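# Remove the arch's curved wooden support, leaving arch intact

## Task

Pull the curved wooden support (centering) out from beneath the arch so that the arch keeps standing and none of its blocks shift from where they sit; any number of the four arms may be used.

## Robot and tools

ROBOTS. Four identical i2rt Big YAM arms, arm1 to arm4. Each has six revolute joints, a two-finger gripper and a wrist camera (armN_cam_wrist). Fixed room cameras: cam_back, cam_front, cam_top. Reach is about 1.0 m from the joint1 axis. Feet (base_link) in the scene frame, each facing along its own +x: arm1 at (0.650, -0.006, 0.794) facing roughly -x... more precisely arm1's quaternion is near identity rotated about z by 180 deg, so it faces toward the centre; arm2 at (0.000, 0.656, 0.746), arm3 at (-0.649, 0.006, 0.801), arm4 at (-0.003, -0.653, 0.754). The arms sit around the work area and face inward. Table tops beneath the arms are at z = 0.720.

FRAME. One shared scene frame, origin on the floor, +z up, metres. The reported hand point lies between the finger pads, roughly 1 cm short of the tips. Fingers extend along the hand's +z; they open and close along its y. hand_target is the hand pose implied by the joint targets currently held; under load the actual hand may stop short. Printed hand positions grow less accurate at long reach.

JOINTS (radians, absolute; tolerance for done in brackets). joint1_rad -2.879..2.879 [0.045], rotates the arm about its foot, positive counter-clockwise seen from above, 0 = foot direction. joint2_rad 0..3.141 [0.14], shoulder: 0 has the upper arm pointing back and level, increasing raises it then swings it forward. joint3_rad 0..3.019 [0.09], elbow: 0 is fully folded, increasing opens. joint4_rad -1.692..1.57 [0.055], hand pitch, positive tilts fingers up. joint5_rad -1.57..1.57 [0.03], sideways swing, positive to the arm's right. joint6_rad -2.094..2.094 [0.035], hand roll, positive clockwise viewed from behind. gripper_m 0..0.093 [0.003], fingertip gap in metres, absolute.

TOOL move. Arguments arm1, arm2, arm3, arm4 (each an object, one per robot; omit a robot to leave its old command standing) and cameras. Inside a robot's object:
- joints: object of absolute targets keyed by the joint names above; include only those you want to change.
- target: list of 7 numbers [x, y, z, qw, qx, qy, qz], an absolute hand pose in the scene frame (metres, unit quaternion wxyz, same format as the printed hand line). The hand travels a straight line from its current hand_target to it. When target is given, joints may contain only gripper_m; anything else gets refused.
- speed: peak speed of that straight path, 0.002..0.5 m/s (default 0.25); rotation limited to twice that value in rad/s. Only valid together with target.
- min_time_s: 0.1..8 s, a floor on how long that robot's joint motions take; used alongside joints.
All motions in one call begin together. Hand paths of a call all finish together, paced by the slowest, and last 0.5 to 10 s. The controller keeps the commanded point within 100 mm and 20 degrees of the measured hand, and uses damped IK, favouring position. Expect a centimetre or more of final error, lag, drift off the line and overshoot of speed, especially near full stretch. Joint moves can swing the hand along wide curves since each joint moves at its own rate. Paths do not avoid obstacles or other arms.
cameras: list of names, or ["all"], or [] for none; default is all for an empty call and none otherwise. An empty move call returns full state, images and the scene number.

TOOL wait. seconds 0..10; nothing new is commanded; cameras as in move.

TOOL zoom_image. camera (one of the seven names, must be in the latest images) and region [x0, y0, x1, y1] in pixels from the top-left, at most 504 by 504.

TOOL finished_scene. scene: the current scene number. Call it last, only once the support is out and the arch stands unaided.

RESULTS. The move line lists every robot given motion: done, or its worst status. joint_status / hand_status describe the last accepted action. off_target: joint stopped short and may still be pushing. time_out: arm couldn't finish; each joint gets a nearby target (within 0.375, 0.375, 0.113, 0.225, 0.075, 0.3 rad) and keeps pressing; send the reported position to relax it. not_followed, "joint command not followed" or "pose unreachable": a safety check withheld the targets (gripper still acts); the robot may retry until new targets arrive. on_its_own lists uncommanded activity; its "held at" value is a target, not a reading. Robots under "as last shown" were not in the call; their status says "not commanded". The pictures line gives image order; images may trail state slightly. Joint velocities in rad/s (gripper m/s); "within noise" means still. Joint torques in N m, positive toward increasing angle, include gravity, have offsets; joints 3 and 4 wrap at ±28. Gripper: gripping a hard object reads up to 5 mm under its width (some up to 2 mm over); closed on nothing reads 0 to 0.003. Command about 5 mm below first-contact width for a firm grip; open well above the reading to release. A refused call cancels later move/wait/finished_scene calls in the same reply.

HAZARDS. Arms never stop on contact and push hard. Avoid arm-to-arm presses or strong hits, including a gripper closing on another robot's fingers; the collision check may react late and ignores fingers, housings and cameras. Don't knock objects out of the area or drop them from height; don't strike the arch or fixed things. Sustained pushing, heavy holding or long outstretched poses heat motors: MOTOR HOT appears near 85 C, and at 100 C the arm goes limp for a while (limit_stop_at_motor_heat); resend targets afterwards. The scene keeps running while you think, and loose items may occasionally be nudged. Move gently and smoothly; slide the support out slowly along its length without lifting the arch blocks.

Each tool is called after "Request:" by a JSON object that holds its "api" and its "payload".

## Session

Request:
{"api": "move", "payload": {}}

Scene clock: 0.00 s.
Joint torques (N m): no reading
Motor temperatures (°C): arm1=[36 33 36 30 29 30 32] | arm2=[36 32 32 32 33 28 29] | arm3=[30 38 34 31 29 30 34] | arm4=[33 32 31 35 33 27 34]
Heat: arm1: hottest joint1_rad 36 °C; arm2: hottest joint1_rad 36 °C; arm3: hottest joint2_rad 38 °C; arm4: hottest joint4_rad 35 °C.
Joint velocities: within noise
arm1.joint_positions: joint1_rad=-0.792 joint2_rad=+0.597 joint3_rad=+1.317 joint4_rad=-1.235 joint5_rad=+0.036 joint6_rad=+0.139 gripper_m=+0.09396
arm1.joint_status: not commanded
arm1.hand: x=+0.4866 y=+0.1760 z=+1.3259 quat_wxyz=(-0.185, +0.761, -0.404, -0.473) (m; scene frame)
arm1.hand_target: x=+0.4882 y=+0.1742 z=+1.3369 quat_wxyz=(-0.188, +0.755, -0.401, -0.483) (m; scene frame)
arm1.hand_status: not commanded
arm2.joint_positions: joint1_rad=+0.031 joint2_rad=+0.603 joint3_rad=+1.457 joint4_rad=-1.387 joint5_rad=-0.263 joint6_rad=+0.761 gripper_m=+0.09396
arm2.joint_status: not commanded
arm2.hand: x=+0.0421 y=+0.4486 z=+1.3126 quat_wxyz=(-0.497, -0.768, -0.393, +0.094) (m; scene frame)
arm2.hand_target: x=+0.0421 y=+0.4516 z=+1.3209 quat_wxyz=(-0.505, -0.763, -0.391, +0.098) (m; scene frame)
arm2.hand_status: not commanded
arm3.joint_positions: joint1_rad=+0.554 joint2_rad=+0.643 joint3_rad=+1.438 joint4_rad=-1.241 joint5_rad=+0.294 joint6_rad=+0.554 gripper_m=+0.09396
arm3.joint_status: not commanded
arm3.hand: x=-0.4138 y=+0.1037 z=+1.3791 quat_wxyz=(-0.507, -0.061, -0.841, -0.178) (m; scene frame)
arm3.hand_target: x=-0.4167 y=+0.1018 z=+1.3926 quat_wxyz=(-0.517, -0.063, -0.833, -0.186) (m; scene frame)
arm3.hand_status: not commanded
arm4.joint_positions: joint1_rad=-0.454 joint2_rad=+0.631 joint3_rad=+1.450 joint4_rad=-1.565 joint5_rad=-0.075 joint6_rad=-0.150 gripper_m=+0.09396
arm4.joint_status: not commanded
arm4.hand: x=+0.0668 y=-0.4724 z=+1.2759 quat_wxyz=(-0.346, +0.552, -0.728, -0.214) (m; scene frame)
arm4.hand_target: x=+0.0658 y=-0.4742 z=+1.2836 quat_wxyz=(-0.354, +0.550, -0.724, -0.218) (m; scene frame)
arm4.hand_status: not commanded
pictures: arm1_cam_wrist, arm2_cam_wrist, arm3_cam_wrist, arm4_cam_wrist, cam_back, cam_front, cam_top
camera_calibration:
arm1_cam_wrist: T_world_to_cam=[[0.797319, 0.596147, -0.0942867, -0.368986], [0.509163, -0.748247, -0.4253, 0.451023], [-0.324091, 0.291093, -0.900128, 1.42768], [0, 0, 0, 1]] pos_world=[0.527254, 0.141859, 1.44212]
arm2_cam_wrist: T_world_to_cam=[[-0.701394, 0.201794, -0.683612, 0.835716], [0.409312, 0.899214, -0.154522, -0.212758], [0.583532, -0.388191, -0.713301, 1.21205], [0, 0, 0, 1]] pos_world=[-0.0340186, 0.493179, 1.40298]
arm3_cam_wrist: T_world_to_cam=[[0.0879263, -0.924112, -0.371868, 0.64589], [-0.911985, 0.0754847, -0.403218, 0.172778], [0.400689, 0.374592, -0.83614, 1.40781], [0, 0, 0, 1]] pos_world=[-0.463312, 0.0564809, 1.48697]
arm4_cam_wrist: T_world_to_cam=[[0.951578, -0.295641, 0.084239, -0.312856], [-0.273853, -0.939752, -0.204623, -0.161551], [0.139659, 0.171646, -0.975209, 1.44366], [0, 0, 0, 1]] pos_world=[0.0518457, -0.492109, 1.40116]

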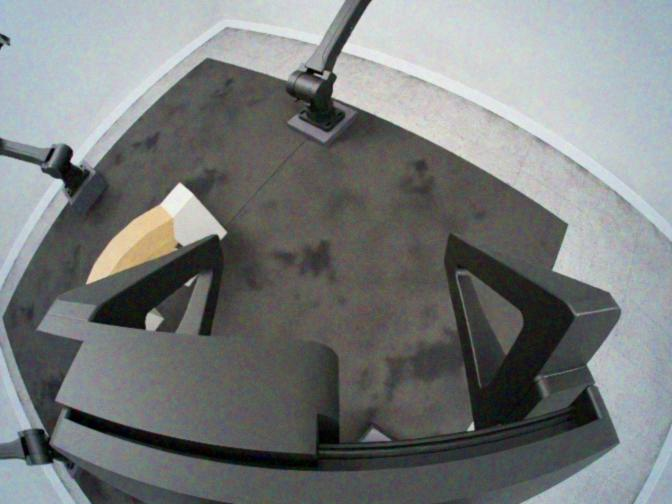

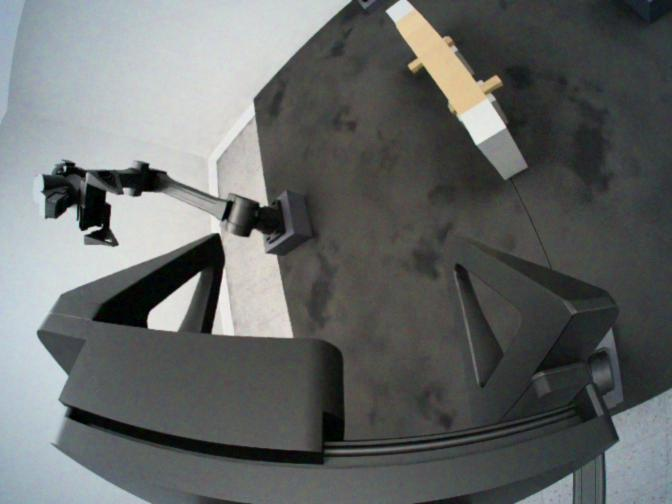

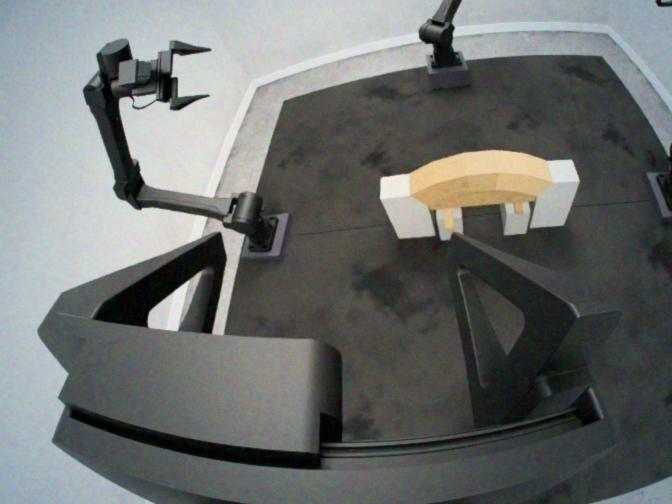

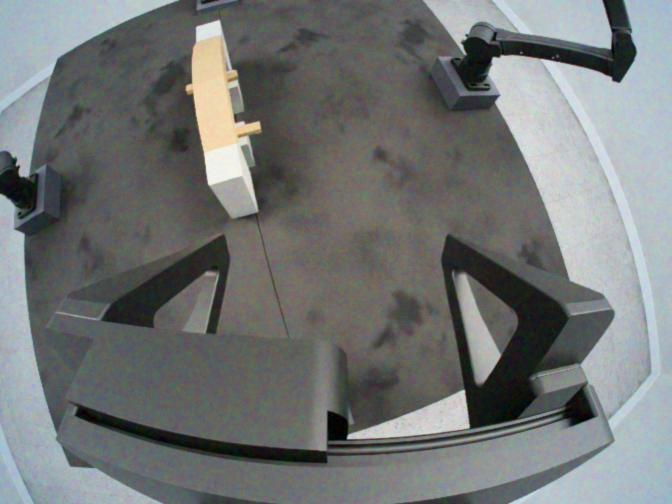

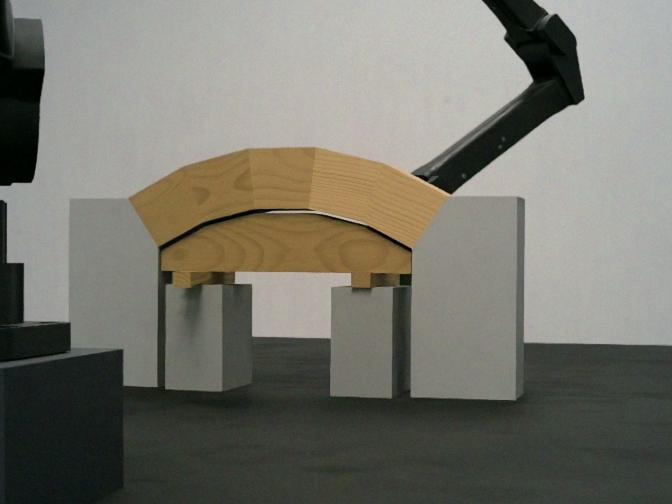

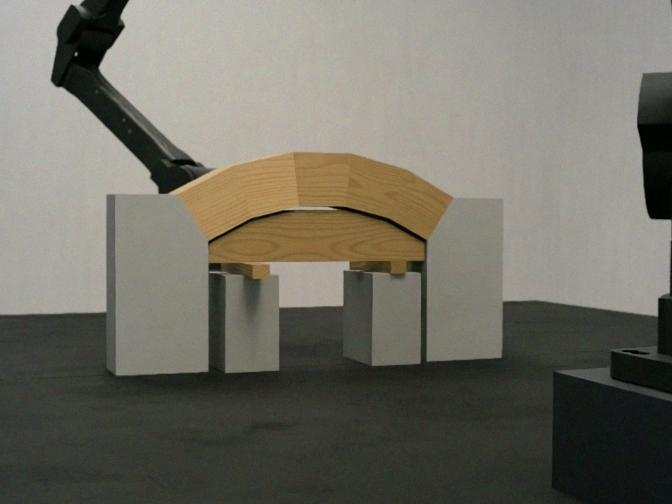

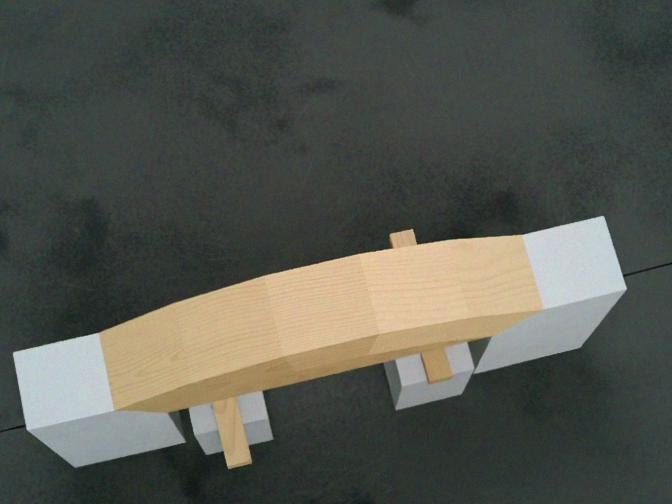

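Request:
{"api": "move", "payload": {"arm3": {"target":[-0.124,0.077,0.885,0.3818,-0.0645,0.9217,0.0267],"speed":0.25,"joints":{"gripper_m":0.05}}, "arm1": {"target":[0.088,-0.0965,0.895,0,0.9239,0,-0.3827],"speed":0.25,"joints":{"gripper_m":0.05}}, "cameras": ["arm1_cam_wrist","arm3_cam_wrist","cam_top","cam_front","cam_back"]}}

Scene clock: 6.40 s.
Joint torques (N m): arm1=[0.21 -9.7 9.96 2.85 -0.05 -0.24] | arm2=[1.08 3.66 9.39 2.32 0 -0.04] | arm3=[-0.97 -9.99 12.82 1.8 0.25 -0.03] | arm4=[-0.85 3.9 8.57 2.19 0 0.04]
Motor temperatures (°C): arm1=[36 33 37 30 29 30 32] | arm2=[36 32 32 32 33 28 28] | arm3=[30 38 36 32 29 30 34] | arm4=[33 32 32 35 32 27 34]
Heat: arm1: hottest joint3_rad 37 °C; arm2: hottest joint1_rad 36 °C; arm3: hottest joint2_rad 38 °C; arm4: hottest joint4_rad 35 °C.
move: arm1 off_target; arm3 off_target
Joint velocities: within noise
arm1.joint_positions: joint1_rad=+0.214 joint2_rad=+1.551 joint3_rad=+0.874 joint4_rad=-0.167 joint5_rad=+0.137 joint6_rad=+0.161 gripper_m=+0.05009
arm1.joint_status: all done
arm1.hand: x=+0.1122 y=-0.0853 z=+0.8827 quat_wxyz=(-0.006, +0.932, -0.010, -0.362) (m; scene frame)
arm1.hand_target: x=+0.0898 y=-0.0962 z=+0.8956 quat_wxyz=(+0.000, +0.924, +0.000, -0.383) (m; scene frame)
arm1.hand_status: off_target (0.029 m and 2.8 deg from the pose sent, 0.647 m and 55.7 deg at the start)
arm2, arm4: as last shown
arm3.joint_positions: joint1_rad=+0.103 joint2_rad=+1.491 joint3_rad=+0.735 joint4_rad=-0.083 joint5_rad=-0.012 joint6_rad=+0.008 gripper_m=+0.05009
arm3.joint_status: all done
arm3.hand: x=-0.1511 y=+0.0787 z=+0.8636 quat_wxyz=(-0.353, +0.065, -0.933, -0.030) (m; scene frame)
arm3.hand_target: x=-0.1258 y=+0.0766 z=+0.8859 quat_wxyz=(-0.382, +0.064, -0.922, -0.026) (m; scene frame)
arm3.hand_status: off_target (0.035 m and 3.6 deg from the pose sent, 0.573 m and 28.4 deg at the start)
pictures: arm1_cam_wrist, arm3_cam_wrist, cam_back, cam_front, cam_top
camera_calibration:
arm1_cam_wrist: T_world_to_cam=[[0.0313938, 0.999416, 0.0134668, 0.0686218], [0.992178, -0.0295322, -0.121285, -0.00364637], [-0.120816, 0.0171691, -0.992526, 1.01891], [0, 0, 0, 1]] pos_world=[0.124564, -0.0861831, 1.00993]
arm3_cam_wrist: T_world_to_cam=[[0.148379, -0.988671, -0.0226687, 0.120736], [-0.986855, -0.146545, -0.0681375, -0.0767923], [0.0640436, 0.0324809, -0.997418, 0.996255], [0, 0, 0, 1]] pos_world=[-0.157501, 0.075755, 0.991187]

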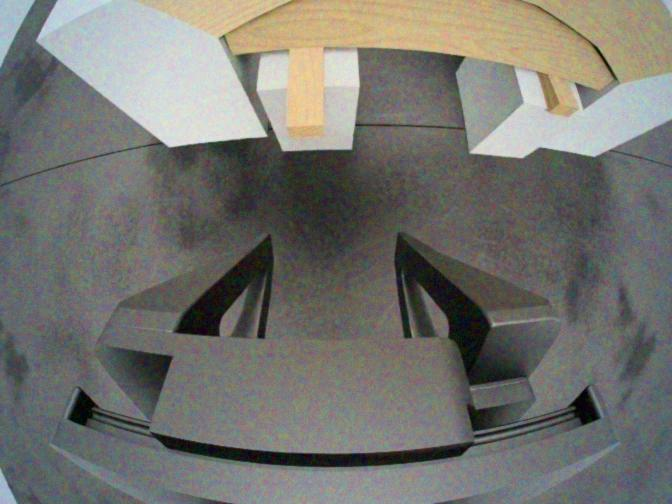

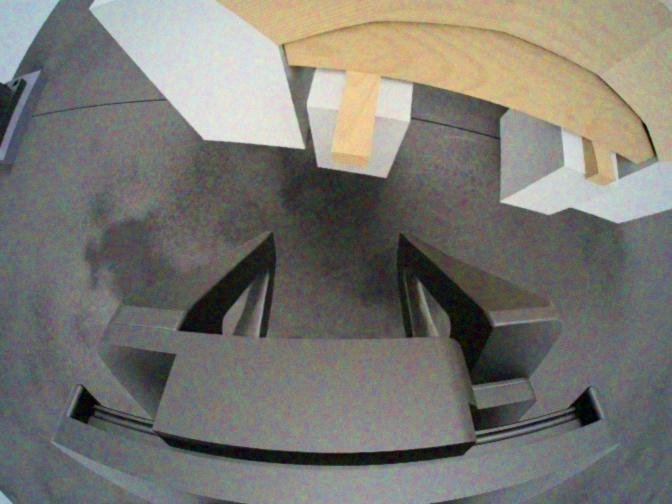

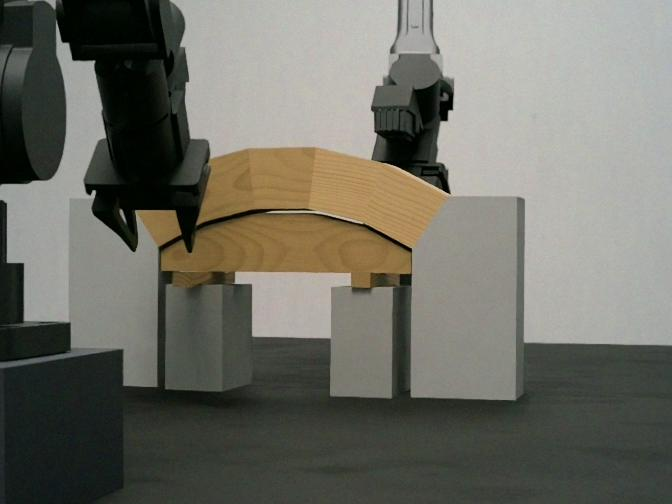

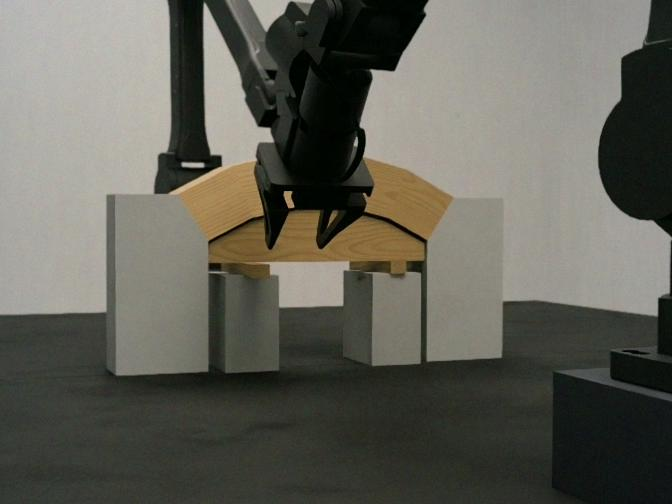

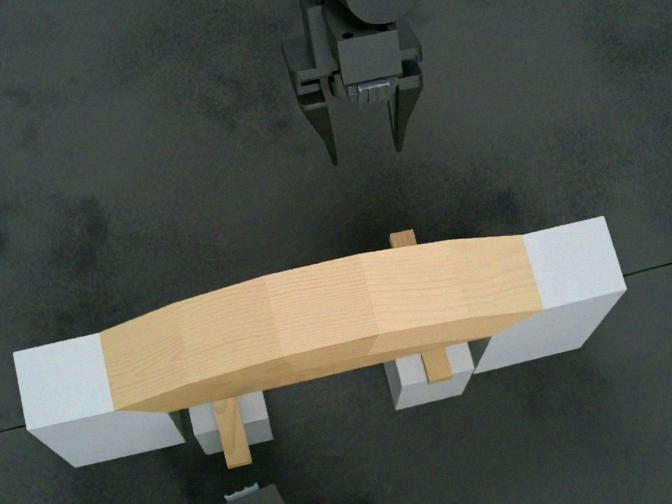

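Request:
{"api": "move", "payload": {"arm3": {"target":[-0.111,0.0775,0.853,0.3827,0.0,0.9239,0.0],"speed":0.1}, "arm1": {"target":[0.052,-0.107,0.859,0,0.9239,0,-0.3827],"speed":0.1}, "cameras": ["arm1_cam_wrist","arm3_cam_wrist","cam_top","cam_front","cam_back"]}}

Scene clock: 9.43 s.
Joint torques (N m): arm1=[0.67 -11.69 9.51 2.88 0.14 -0.18] | arm2=[1.14 3.78 9.36 2.26 -0.02 -0.05] | arm3=[0.44 -9.93 12.27 1.76 0.35 0.24] | arm4=[-1.03 3.96 8.59 2.13 -0.04 0.03]
Motor temperatures (°C): arm1=[36 33 38 30 29 30 32] | arm2=[36 32 32 32 33 28 28] | arm3=[30 38 37 32 29 30 34] | arm4=[33 32 32 35 32 27 34]
Heat: arm1: hottest joint3_rad 38 °C; arm2: hottest joint1_rad 36 °C; arm3: hottest joint2_rad 38 °C; arm4: hottest joint4_rad 35 °C.
move: arm1 off_target; arm3 off_target
Joint velocities: within noise
arm1.joint_positions: joint1_rad=+0.219 joint2_rad=+1.699 joint3_rad=+0.951 joint4_rad=-0.095 joint5_rad=+0.137 joint6_rad=+0.161 gripper_m=+0.05009
arm1.joint_status: not commanded
arm1.hand: x=+0.0754 y=-0.0948 z=+0.8493 quat_wxyz=(-0.005, +0.932, -0.007, -0.363) (m; scene frame)
arm1.hand_target: x=+0.0536 y=-0.1070 z=+0.8598 quat_wxyz=(+0.000, +0.924, +0.000, -0.383) (m; scene frame)
arm1.hand_status: off_target (0.028 m and 2.7 deg from the pose sent, 0.068 m and 2.8 deg at the start)
arm2, arm4: as last shown
arm3.joint_positions: joint1_rad=+0.123 joint2_rad=+1.583 joint3_rad=+0.746 joint4_rad=+0.001 joint5_rad=+0.112 joint6_rad=+0.115 gripper_m=+0.05009
arm3.joint_status: not commanded
arm3.hand: x=-0.1366 y=+0.0692 z=+0.8380 quat_wxyz=(-0.359, +0.003, -0.933, +0.006) (m; scene frame)
arm3.hand_target: x=-0.1127 y=+0.0773 z=+0.8539 quat_wxyz=(-0.383, +0.000, -0.924, +0.000) (m; scene frame)
arm3.hand_status: off_target (0.031 m and 3.0 deg from the pose sent, 0.042 m and 9.0 deg at the start)
pictures: arm1_cam_wrist, arm3_cam_wrist, cam_back, cam_front, cam_top
camera_calibration:
arm1_cam_wrist: T_world_to_cam=[[0.0262552, 0.999566, 0.0133575, 0.0802873], [0.992235, -0.024433, -0.12195, 0.0296508], [-0.121571, 0.0164556, -0.992446, 0.981295], [0, 0, 0, 1]] pos_world=[0.0877686, -0.0956759, 0.976426]
arm3_cam_wrist: T_world_to_cam=[[0.00700522, -0.999975, -0.00108998, 0.0719134], [-0.996886, -0.00689795, -0.0785525, -0.0679892], [0.0785431, 0.00163687, -0.996909, 0.973801], [0, 0, 0, 1]] pos_world=[-0.144767, 0.0698486, 0.965529]

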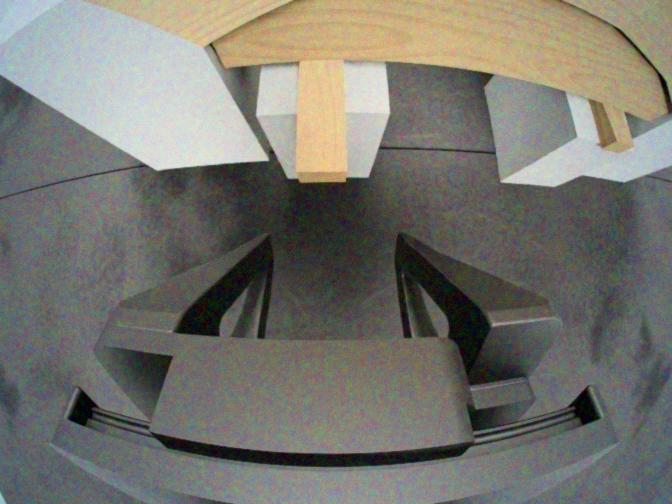

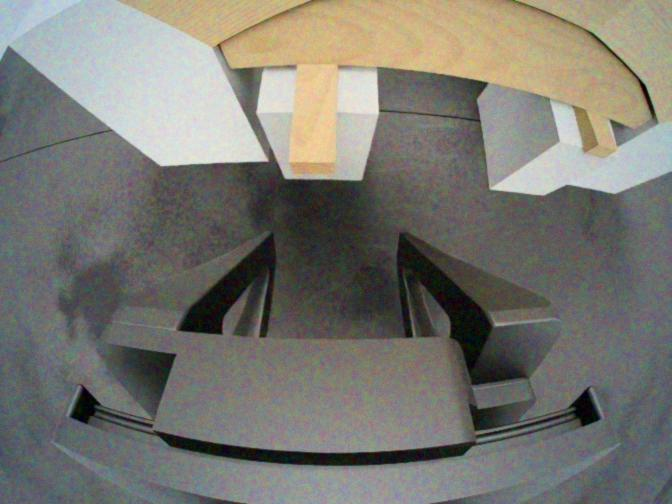

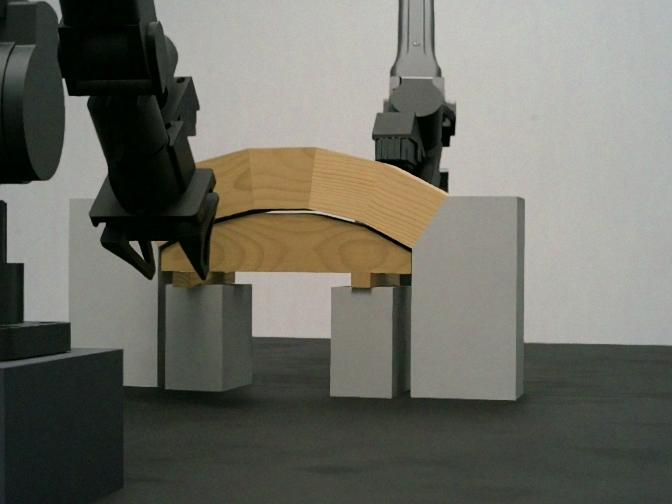

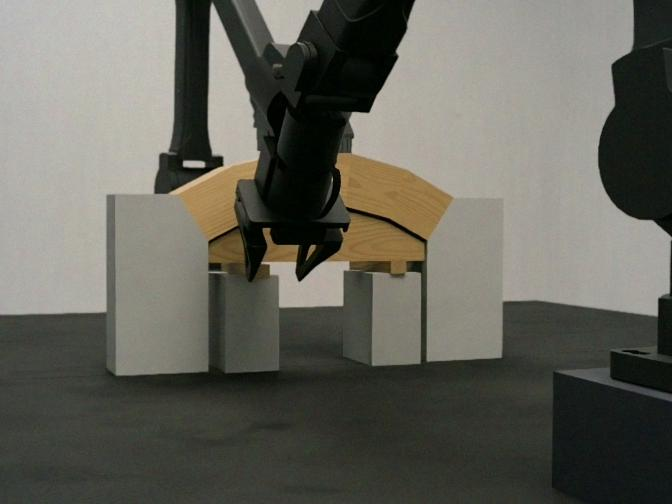

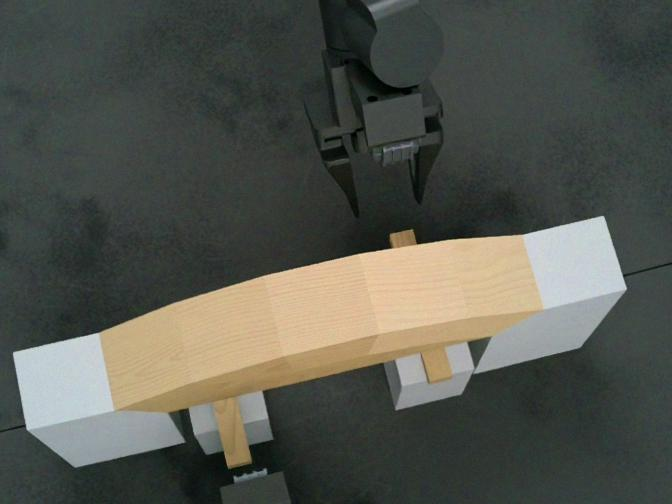

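Request:
{"api": "move", "payload": {"arm3": {"target":[-0.0656,0.0867,0.850,0.3827,0.0,0.9239,0.0],"speed":0.08}, "arm1": {"target":[0.0135,-0.1125,0.8625,0,0.9239,0,-0.3827],"speed":0.08}, "cameras": ["arm1_cam_wrist","arm3_cam_wrist","cam_top","cam_front","cam_back"]}}

Scene clock: 11.80 s.
Joint torques (N m): arm1=[0.03 -12.98 10.04 1.18 0.01 -0.21] | arm2=[0.97 3.72 9.42 2.3 0 -0.05] | arm3=[0.56 -12.22 12.67 0.68 0.35 0.19] | arm4=[-1.44 4.31 8.59 2.17 -0.01 0.03]
Motor temperatures (°C): arm1=[36 33 38 30 29 30 32] | arm2=[36 32 32 32 33 28 28] | arm3=[30 38 38 32 29 30 34] | arm4=[33 32 32 35 32 27 34]
Heat: arm1: hottest joint3_rad 38 °C; arm2: hottest joint1_rad 36 °C; arm3: hottest joint2_rad 38 °C; arm4: hottest joint4_rad 35 °C.
move: arm1 off_target; arm3 off_target
Joint velocities: within noise
arm1.joint_positions: joint1_rad=+0.219 joint2_rad=+1.773 joint3_rad=+1.073 joint4_rad=-0.103 joint5_rad=+0.137 joint6_rad=+0.161 gripper_m=+0.05009
arm1.joint_status: not commanded
arm1.hand: x=+0.0301 y=-0.1038 z=+0.8602 quat_wxyz=(-0.001, +0.925, -0.009, -0.381) (m; scene frame)
arm1.hand_target: x=+0.0144 y=-0.1125 z=+0.8629 quat_wxyz=(+0.000, +0.924, +0.000, -0.383) (m; scene frame)
arm1.hand_status: off_target (0.019 m and 1.0 deg from the pose sent, 0.066 m and 2.7 deg at the start)
arm2, arm4: as last shown
arm3.joint_positions: joint1_rad=+0.125 joint2_rad=+1.688 joint3_rad=+0.878 joint4_rad=+0.001 joint5_rad=+0.114 joint6_rad=+0.117 gripper_m=+0.05009
arm3.joint_status: not commanded
arm3.hand: x=-0.0859 y=+0.0781 z=+0.8395 quat_wxyz=(-0.371, +0.001, -0.928, +0.004) (m; scene frame)
arm3.hand_target: x=-0.0668 y=+0.0867 z=+0.8505 quat_wxyz=(-0.383, +0.000, -0.924, +0.000) (m; scene frame)
arm3.hand_status: off_target (0.024 m and 1.5 deg from the pose sent, 0.074 m and 3.0 deg at the start)
pictures: arm1_cam_wrist, arm3_cam_wrist, cam_back, cam_front, cam_top
camera_calibration:
arm1_cam_wrist: T_world_to_cam=[[0.0262348, 0.999645, 0.00460553, 0.0978306], [0.986695, -0.0251549, -0.160627, 0.109083], [-0.160454, 0.00875827, -0.987004, 0.982573], [0, 0, 0, 1]] pos_world=[0.0474592, -0.103658, 0.986875]
arm3_cam_wrist: T_world_to_cam=[[0.00588557, -0.999969, -0.00518795, 0.0838223], [-0.994409, -0.00530567, -0.105467, 0.00548518], [0.105436, 0.00577967, -0.994409, 0.971186], [0, 0, 0, 1]] pos_world=[-0.0974367, 0.0782357, 0.96677]

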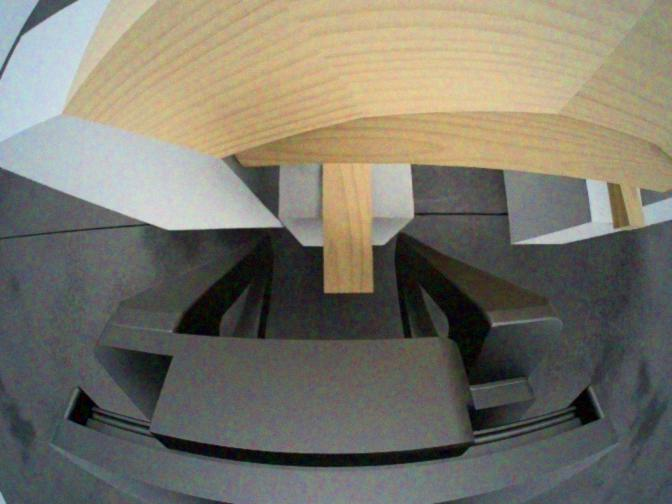

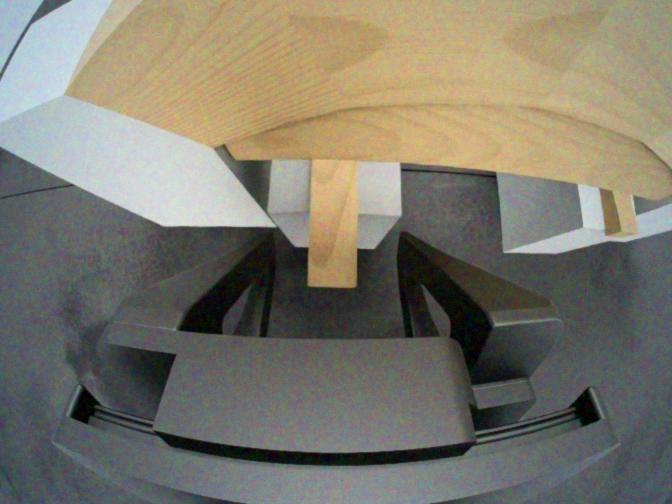

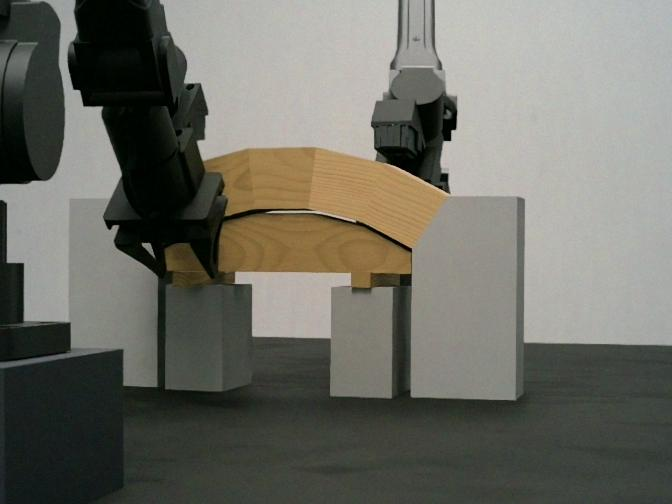

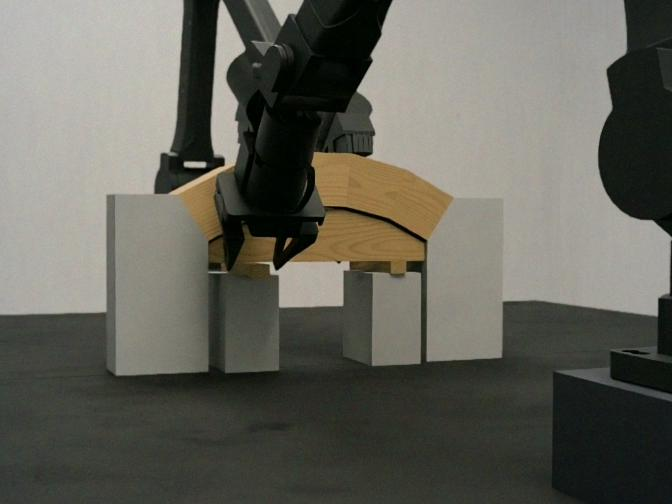

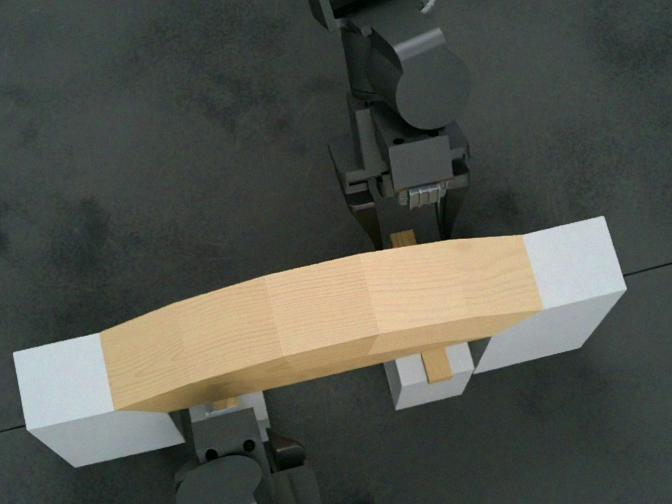

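Request:
{"api": "move", "payload": {"arm3": {"target":[-0.0668,0.0867,0.839,0.3827,0.0,0.9239,0.0],"speed":0.05}, "arm1": {"target":[0.0144,-0.104,0.853,0,0.9239,0,-0.3827],"speed":0.05}, "cameras": ["arm1_cam_wrist","arm3_cam_wrist","cam_front","cam_back"]}}

Scene clock: 13.13 s.
Joint torques (N m): arm1=[-1.08 -13.22 8.81 2.4 -0.04 -0.26] | arm2=[1.14 3.72 9.36 2.26 0 -0.05] | arm3=[0.62 -12.04 11.47 1.8 0.35 0.2] | arm4=[-1.38 4.01 8.68 2.18 0 0.03]
Motor temperatures (°C): arm1=[36 34 38 30 29 30 32] | arm2=[36 32 33 32 33 28 28] | arm3=[30 38 38 32 29 30 34] | arm4=[33 32 32 35 32 27 34]
Heat: arm1: hottest joint3_rad 38 °C; arm2: hottest joint1_rad 36 °C; arm3: hottest joint2_rad 38 °C; arm4: hottest joint4_rad 35 °C.
move: arm1 off_target; arm3 off_target
Joint velocities: within noise
arm1.joint_positions: joint1_rad=+0.219 joint2_rad=+1.787 joint3_rad=+1.073 joint4_rad=-0.104 joint5_rad=+0.128 joint6_rad=+0.151 gripper_m=+0.05009
arm1.joint_status: not commanded
arm1.hand: x=+0.0312 y=-0.1051 z=+0.8519 quat_wxyz=(+0.000, +0.927, -0.002, -0.374) (m; scene frame)
arm1.hand_target: x=+0.0153 y=-0.1038 z=+0.8532 quat_wxyz=(+0.000, +0.924, +0.000, -0.383) (m; scene frame)
arm1.hand_status: off_target (0.017 m and 1.1 deg from the pose sent, 0.017 m and 1.0 deg at the start)
arm2, arm4: as last shown
arm3.joint_positions: joint1_rad=+0.125 joint2_rad=+1.710 joint3_rad=+0.878 joint4_rad=+0.004 joint5_rad=+0.115 joint6_rad=+0.118 gripper_m=+0.05009
arm3.joint_status: not commanded
arm3.hand: x=-0.0873 y=+0.0778 z=+0.8279 quat_wxyz=(-0.363, +0.002, -0.932, +0.005) (m; scene frame)
arm3.hand_target: x=-0.0680 y=+0.0867 z=+0.8396 quat_wxyz=(-0.383, +0.000, -0.924, +0.000) (m; scene frame)
arm3.hand_status: off_target (0.025 m and 2.5 deg from the pose sent, 0.021 m and 1.5 deg at the start)
pictures: arm1_cam_wrist, arm3_cam_wrist, cam_back, cam_front
camera_calibration:
arm1_cam_wrist: T_world_to_cam=[[0.0131173, 0.999884, 0.00768909, 0.0969939], [0.989212, -0.0118545, -0.146008, 0.0954372], [-0.1459, 0.00952138, -0.989254, 0.976096], [0, 0, 0, 1]] pos_world=[0.0467324, -0.105145, 0.978795]
arm3_cam_wrist: T_world_to_cam=[[0.00496252, -0.999985, -0.0024729, 0.0810818], [-0.996223, -0.00472945, -0.0867017, -0.0129166], [0.0866887, 0.00289382, -0.996231, 0.959979], [0, 0, 0, 1]] pos_world=[-0.0964895, 0.0782414, 0.955441]

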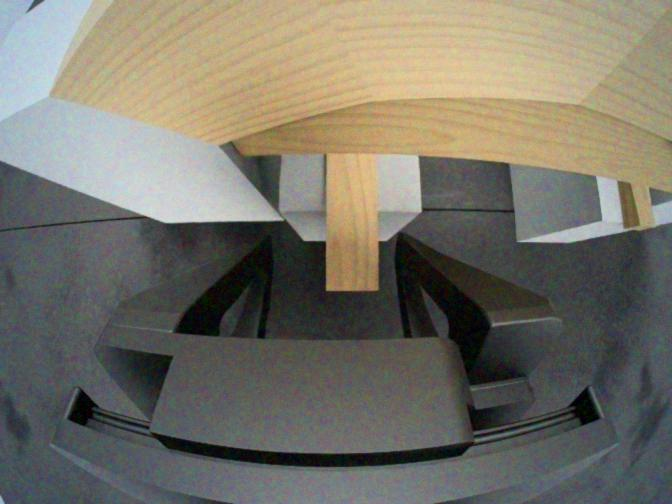

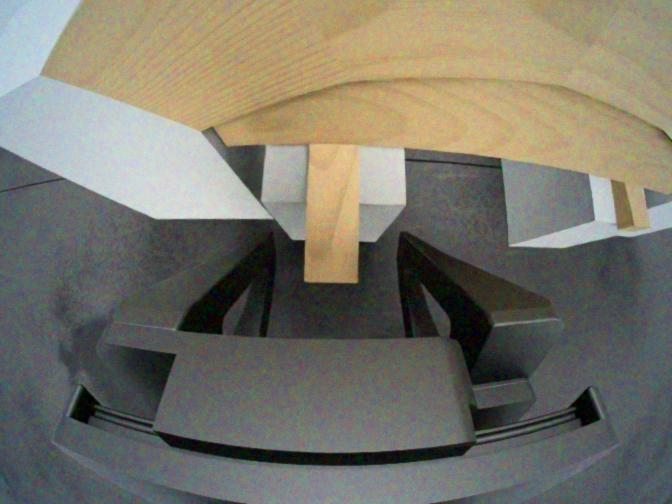

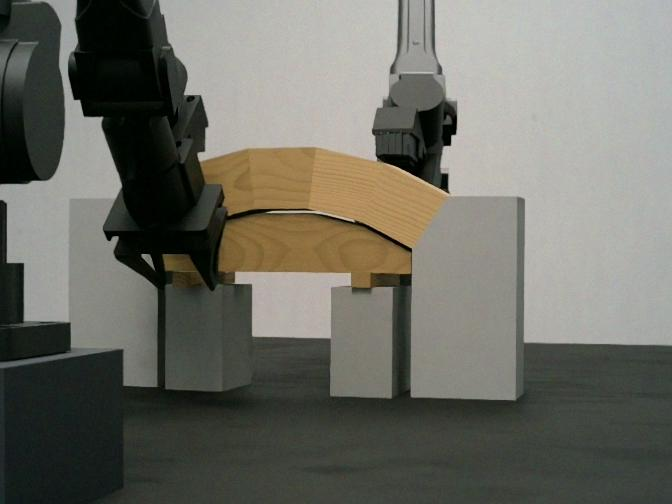

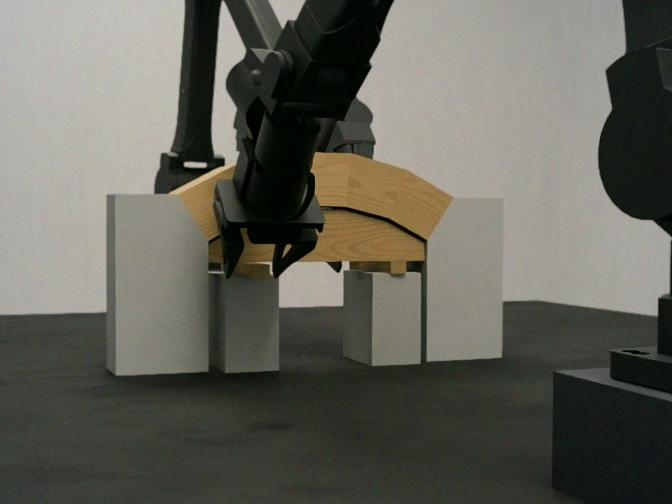

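Request:
{"api": "move", "payload": {"arm1": {"target":[0.0144,-0.092,0.853,0,0.9239,0,-0.3827],"speed":0.05,"joints":{"gripper_m":0.036}}, "arm3": {"joints":{"gripper_m":0.03}}, "cameras": ["arm1_cam_wrist","arm3_cam_wrist"]}}

Scene clock: 14.43 s.
Joint torques (N m): arm1=[-1.44 -13.45 8.34 2.63 -0.04 -0.23] | arm2=[1.14 3.6 9.32 2.29 0 -0.06] | arm3=[0.62 -12.04 11.48 1.77 0.35 0.19] | arm4=[-0.44 3.84 8.68 2.07 -0.03 0.04]
Motor temperatures (°C): arm1=[36 34 38 30 29 30 32] | arm2=[36 32 33 32 33 28 28] | arm3=[30 38 38 32 29 30 34] | arm4=[33 32 32 35 32 27 33]
Heat: arm1: hottest joint3_rad 38 °C; arm2: hottest joint1_rad 36 °C; arm3: hottest joint2_rad 38 °C; arm4: hottest joint4_rad 35 °C.
move: arm1 off_target; arm3 done
Joint velocities: within noise
arm1.joint_positions: joint1_rad=+0.200 joint2_rad=+1.787 joint3_rad=+1.073 joint4_rad=-0.104 joint5_rad=+0.111 joint6_rad=+0.135 gripper_m=+0.03609
arm1.joint_status: all done
arm1.hand: x=+0.0297 y=-0.0961 z=+0.8518 quat_wxyz=(+0.001, +0.928, +0.000, -0.373) (m; scene frame)
arm1.hand_target: x=+0.0152 y=-0.0918 z=+0.8532 quat_wxyz=(+0.000, +0.924, +0.000, -0.383) (m; scene frame)
arm1.hand_status: off_target (0.016 m and 1.2 deg from the pose sent, 0.021 m and 1.1 deg at the start)
arm2, arm4: as last shown
arm3.joint_positions: joint1_rad=+0.125 joint2_rad=+1.710 joint3_rad=+0.878 joint4_rad=+0.004 joint5_rad=+0.115 joint6_rad=+0.118 gripper_m=+0.03009
arm3.joint_status: all done
arm3.hand: x=-0.0873 y=+0.0778 z=+0.8279 quat_wxyz=(-0.363, +0.002, -0.932, +0.005) (m; scene frame)
arm3.hand_target: x=-0.0680 y=+0.0867 z=+0.8396 quat_wxyz=(-0.383, +0.000, -0.924, +0.000) (m; scene frame)
arm3.hand_status: not commanded
pictures: arm1_cam_wrist, arm3_cam_wrist
camera_calibration:
arm1_cam_wrist: T_world_to_cam=[[0.00909944, 0.999932, 0.00727676, 0.0885013], [0.989559, -0.00795778, -0.14391, 0.0956191], [-0.143842, 0.00851028, -0.989564, 0.975765], [0, 0, 0, 1]] pos_world=[0.0449297, -0.0960384, 0.978698]
arm3_cam_wrist: T_world_to_cam=[[0.00496252, -0.999985, -0.0024729, 0.0810818], [-0.996223, -0.00472945, -0.0867017, -0.0129166], [0.0866887, 0.00289382, -0.996231, 0.959979], [0, 0, 0, 1]] pos_world=[-0.0964895, 0.0782414, 0.955441]

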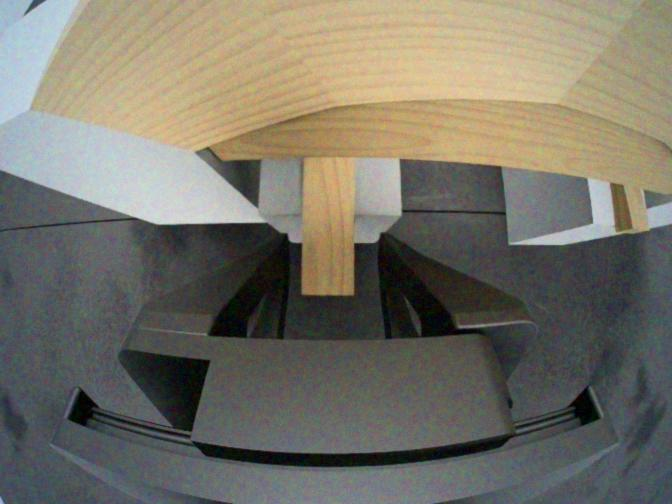

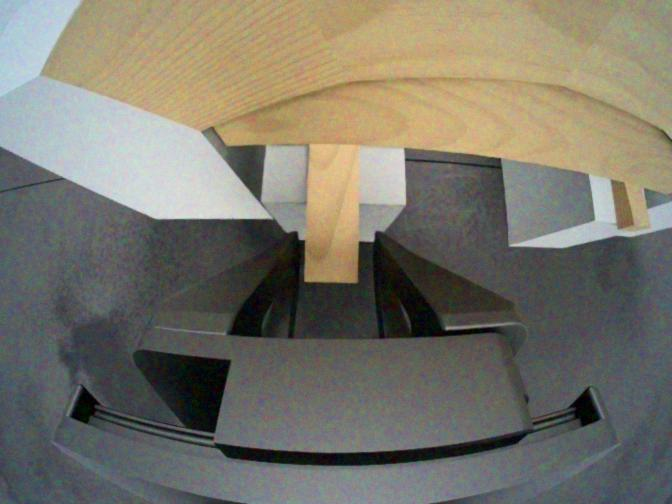

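Request:
{"api": "move", "payload": {"arm1": {"joints":{"gripper_m":0.009}}, "arm3": {"joints":{"gripper_m":0.009}}, "cameras": ["arm1_cam_wrist","arm3_cam_wrist"]}}

Scene clock: 15.13 s.
Joint torques (N m): arm1=[-1.32 -13.51 8.31 2.66 0.01 -0.2] | arm2=[1.14 3.66 9.35 2.3 -0.01 -0.06] | arm3=[0.56 -11.99 11.44 1.77 0.33 0.17] | arm4=[-0.79 3.96 8.66 2.13 0 0.05]
Motor temperatures (°C): arm1=[36 34 38 30 29 30 32] | arm2=[36 32 33 32 33 28 28] | arm3=[30 38 38 32 29 30 34] | arm4=[33 32 33 35 32 27 33]
Heat: arm1: hottest joint3_rad 38 °C; arm2: hottest joint1_rad 36 °C; arm3: hottest joint2_rad 38 °C; arm4: hottest joint4_rad 35 °C.
move: arm1 off_target; arm3 off_target
Joint velocities: within noise
arm1.joint_positions: joint1_rad=+0.200 joint2_rad=+1.787 joint3_rad=+1.073 joint4_rad=-0.104 joint5_rad=+0.110 joint6_rad=+0.132 gripper_m=+0.01741
arm1.joint_status: gripper_m off_target (ended at +0.01745, target +0.00900)
arm1.hand: x=+0.0297 y=-0.0963 z=+0.8517 quat_wxyz=(+0.001, +0.928, +0.001, -0.373) (m; scene frame)
arm1.hand_target: x=+0.0152 y=-0.0918 z=+0.8532 quat_wxyz=(+0.000, +0.924, +0.000, -0.383) (m; scene frame)
arm1.hand_status: not commanded
arm2, arm4: as last shown
arm3.joint_positions: joint1_rad=+0.125 joint2_rad=+1.710 joint3_rad=+0.878 joint4_rad=+0.004 joint5_rad=+0.115 joint6_rad=+0.118 gripper_m=+0.01757
arm3.joint_status: gripper_m off_target (ended at +0.01761, target +0.00900)
arm3.hand: x=-0.0874 y=+0.0781 z=+0.8279 quat_wxyz=(-0.363, +0.002, -0.932, +0.005) (m; scene frame)
arm3.hand_target: x=-0.0680 y=+0.0867 z=+0.8396 quat_wxyz=(-0.383, +0.000, -0.924, +0.000) (m; scene frame)
arm3.hand_status: not commanded
pictures: arm1_cam_wrist, arm3_cam_wrist
camera_calibration:
arm1_cam_wrist: T_world_to_cam=[[0.00642549, 0.999944, 0.0083651, 0.0877569], [0.98959, -0.0051558, -0.143822, 0.0957849], [-0.143771, 0.00920215, -0.989568, 0.975735], [0, 0, 0, 1]] pos_world=[0.044931, -0.0962371, 0.978598]
arm3_cam_wrist: T_world_to_cam=[[0.00516227, -0.999984, -0.00244986, 0.0814799], [-0.996214, -0.00493016, -0.086799, -0.0129047], [0.0867855, 0.00288866, -0.996223, 0.959988], [0, 0, 0, 1]] pos_world=[-0.0965895, 0.0786418, 0.955441]

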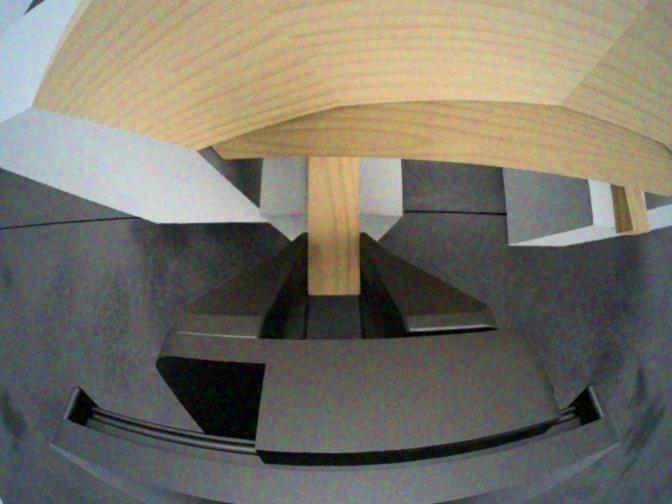

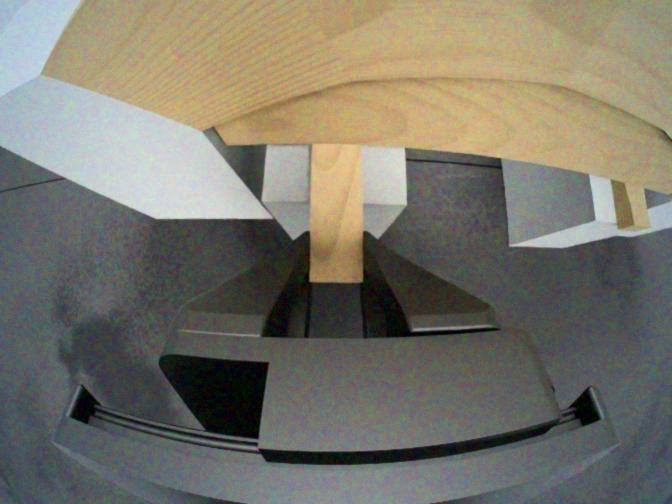

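Request:
{"api": "move", "payload": {"arm1": {"target":[0.075,-0.0945,0.856,0,0.928,0.001,-0.373],"speed":0.06}, "arm3": {"target":[-0.132,0.080,0.841,0.363,-0.002,0.932,-0.005],"speed":0.06}, "cameras": ["arm1_cam_wrist","arm3_cam_wrist","cam_top","cam_front","cam_back"]}}

Scene clock: 17.63 s.
Joint torques (N m): arm1=[0.56 -15.68 5 2.69 0.19 0.01] | arm2=[1.14 3.78 9.33 2.3 -0.01 -0.06] | arm3=[0.56 -14.21 7.69 0.8 0.38 0.18] | arm4=[-1.14 3.96 8.7 2.09 -0.02 0.03]
Motor temperatures (°C): arm1=[36 34 38 30 29 30 32] | arm2=[36 32 33 32 33 28 28] | arm3=[30 38 38 32 29 30 34] | arm4=[33 32 33 35 32 27 33]
Heat: arm1: hottest joint3_rad 38 °C; arm2: hottest joint1_rad 36 °C; arm3: hottest joint2_rad 38 °C; arm4: hottest joint4_rad 35 °C.
move: arm1 off_target; arm3 off_target
Joint velocities: within noise
arm1.joint_positions: joint1_rad=+0.200 joint2_rad=+1.706 joint3_rad=+0.954 joint4_rad=-0.093 joint5_rad=+0.119 joint6_rad=+0.132 gripper_m=+0.01741
arm1.joint_status: not commanded
arm1.hand: x=+0.0728 y=-0.0871 z=+0.8468 quat_wxyz=(-0.005, +0.933, +0.000, -0.361) (m; scene frame)
arm1.hand_target: x=+0.0749 y=-0.0944 z=+0.8559 quat_wxyz=(+0.000, +0.928, +0.001, -0.373) (m; scene frame)
arm1.hand_status: off_target (0.012 m and 1.6 deg from the pose sent, 0.046 m and 0.2 deg at the start)
arm2, arm4: as last shown
arm3.joint_positions: joint1_rad=+0.136 joint2_rad=+1.619 joint3_rad=+0.761 joint4_rad=+0.004 joint5_rad=+0.125 joint6_rad=+0.124 gripper_m=+0.01757
arm3.joint_status: not commanded
arm3.hand: x=-0.1331 y=+0.0747 z=+0.8272 quat_wxyz=(-0.352, +0.003, -0.936, +0.009) (m; scene frame)
arm3.hand_target: x=-0.1319 y=+0.0799 z=+0.8408 quat_wxyz=(-0.363, +0.002, -0.932, +0.005) (m; scene frame)
arm3.hand_status: off_target (0.015 m and 1.5 deg from the pose sent, 0.047 m and 0.1 deg at the start)
pictures: arm1_cam_wrist, arm3_cam_wrist, cam_back, cam_front, cam_top
camera_calibration:
arm1_cam_wrist: T_world_to_cam=[[0.0119632, 0.999728, 0.0200446, 0.0681095], [0.992986, -0.00951973, -0.117846, 0.029769], [-0.117623, 0.0213138, -0.99283, 0.978905], [0, 0, 0, 1]] pos_world=[0.0847669, -0.0886718, 0.974028]
arm3_cam_wrist: T_world_to_cam=[[0.00553838, -0.999973, 0.00489606, 0.0722555], [-0.998009, -0.00583499, -0.0628016, -0.0785434], [0.0628284, -0.00453849, -0.998014, 0.962004], [0, 0, 0, 1]] pos_world=[-0.139228, 0.0761613, 0.954807]

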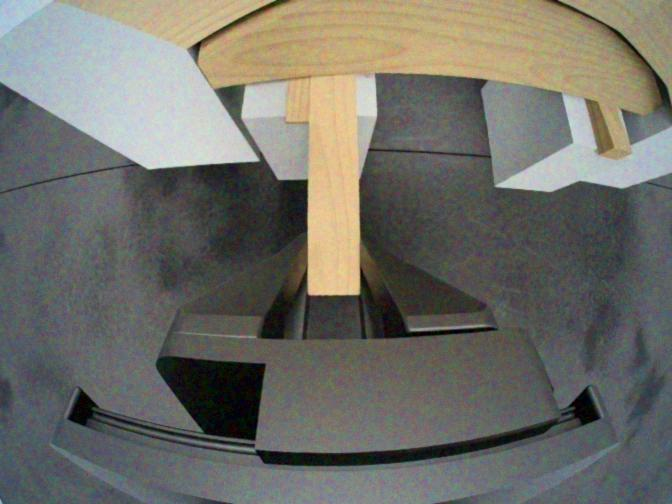

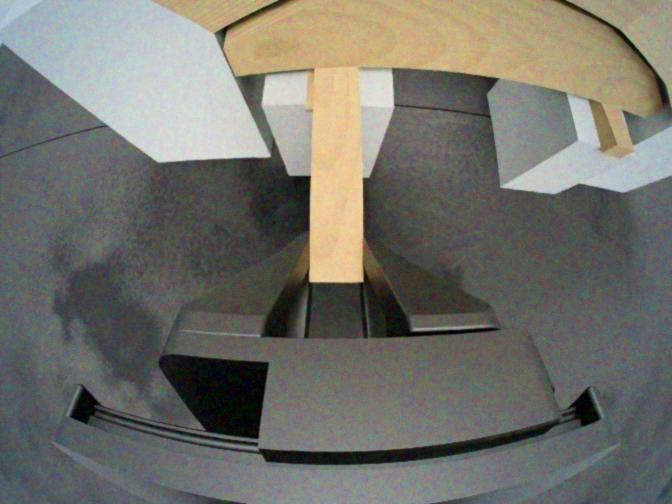

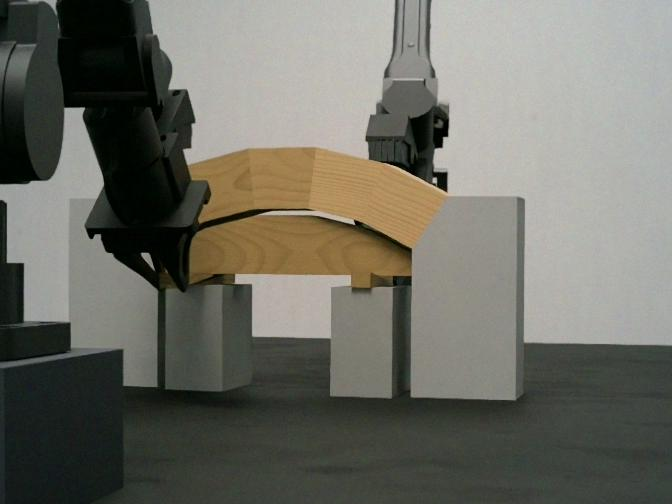

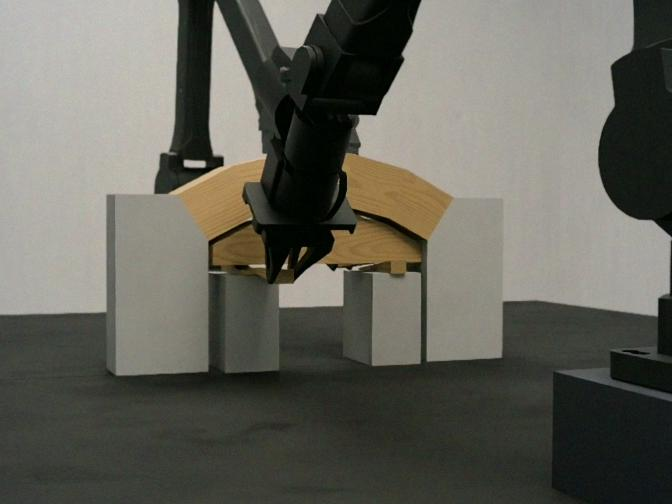

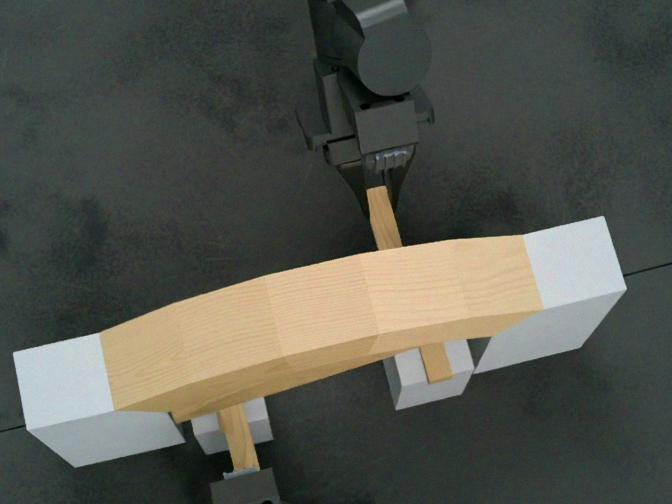

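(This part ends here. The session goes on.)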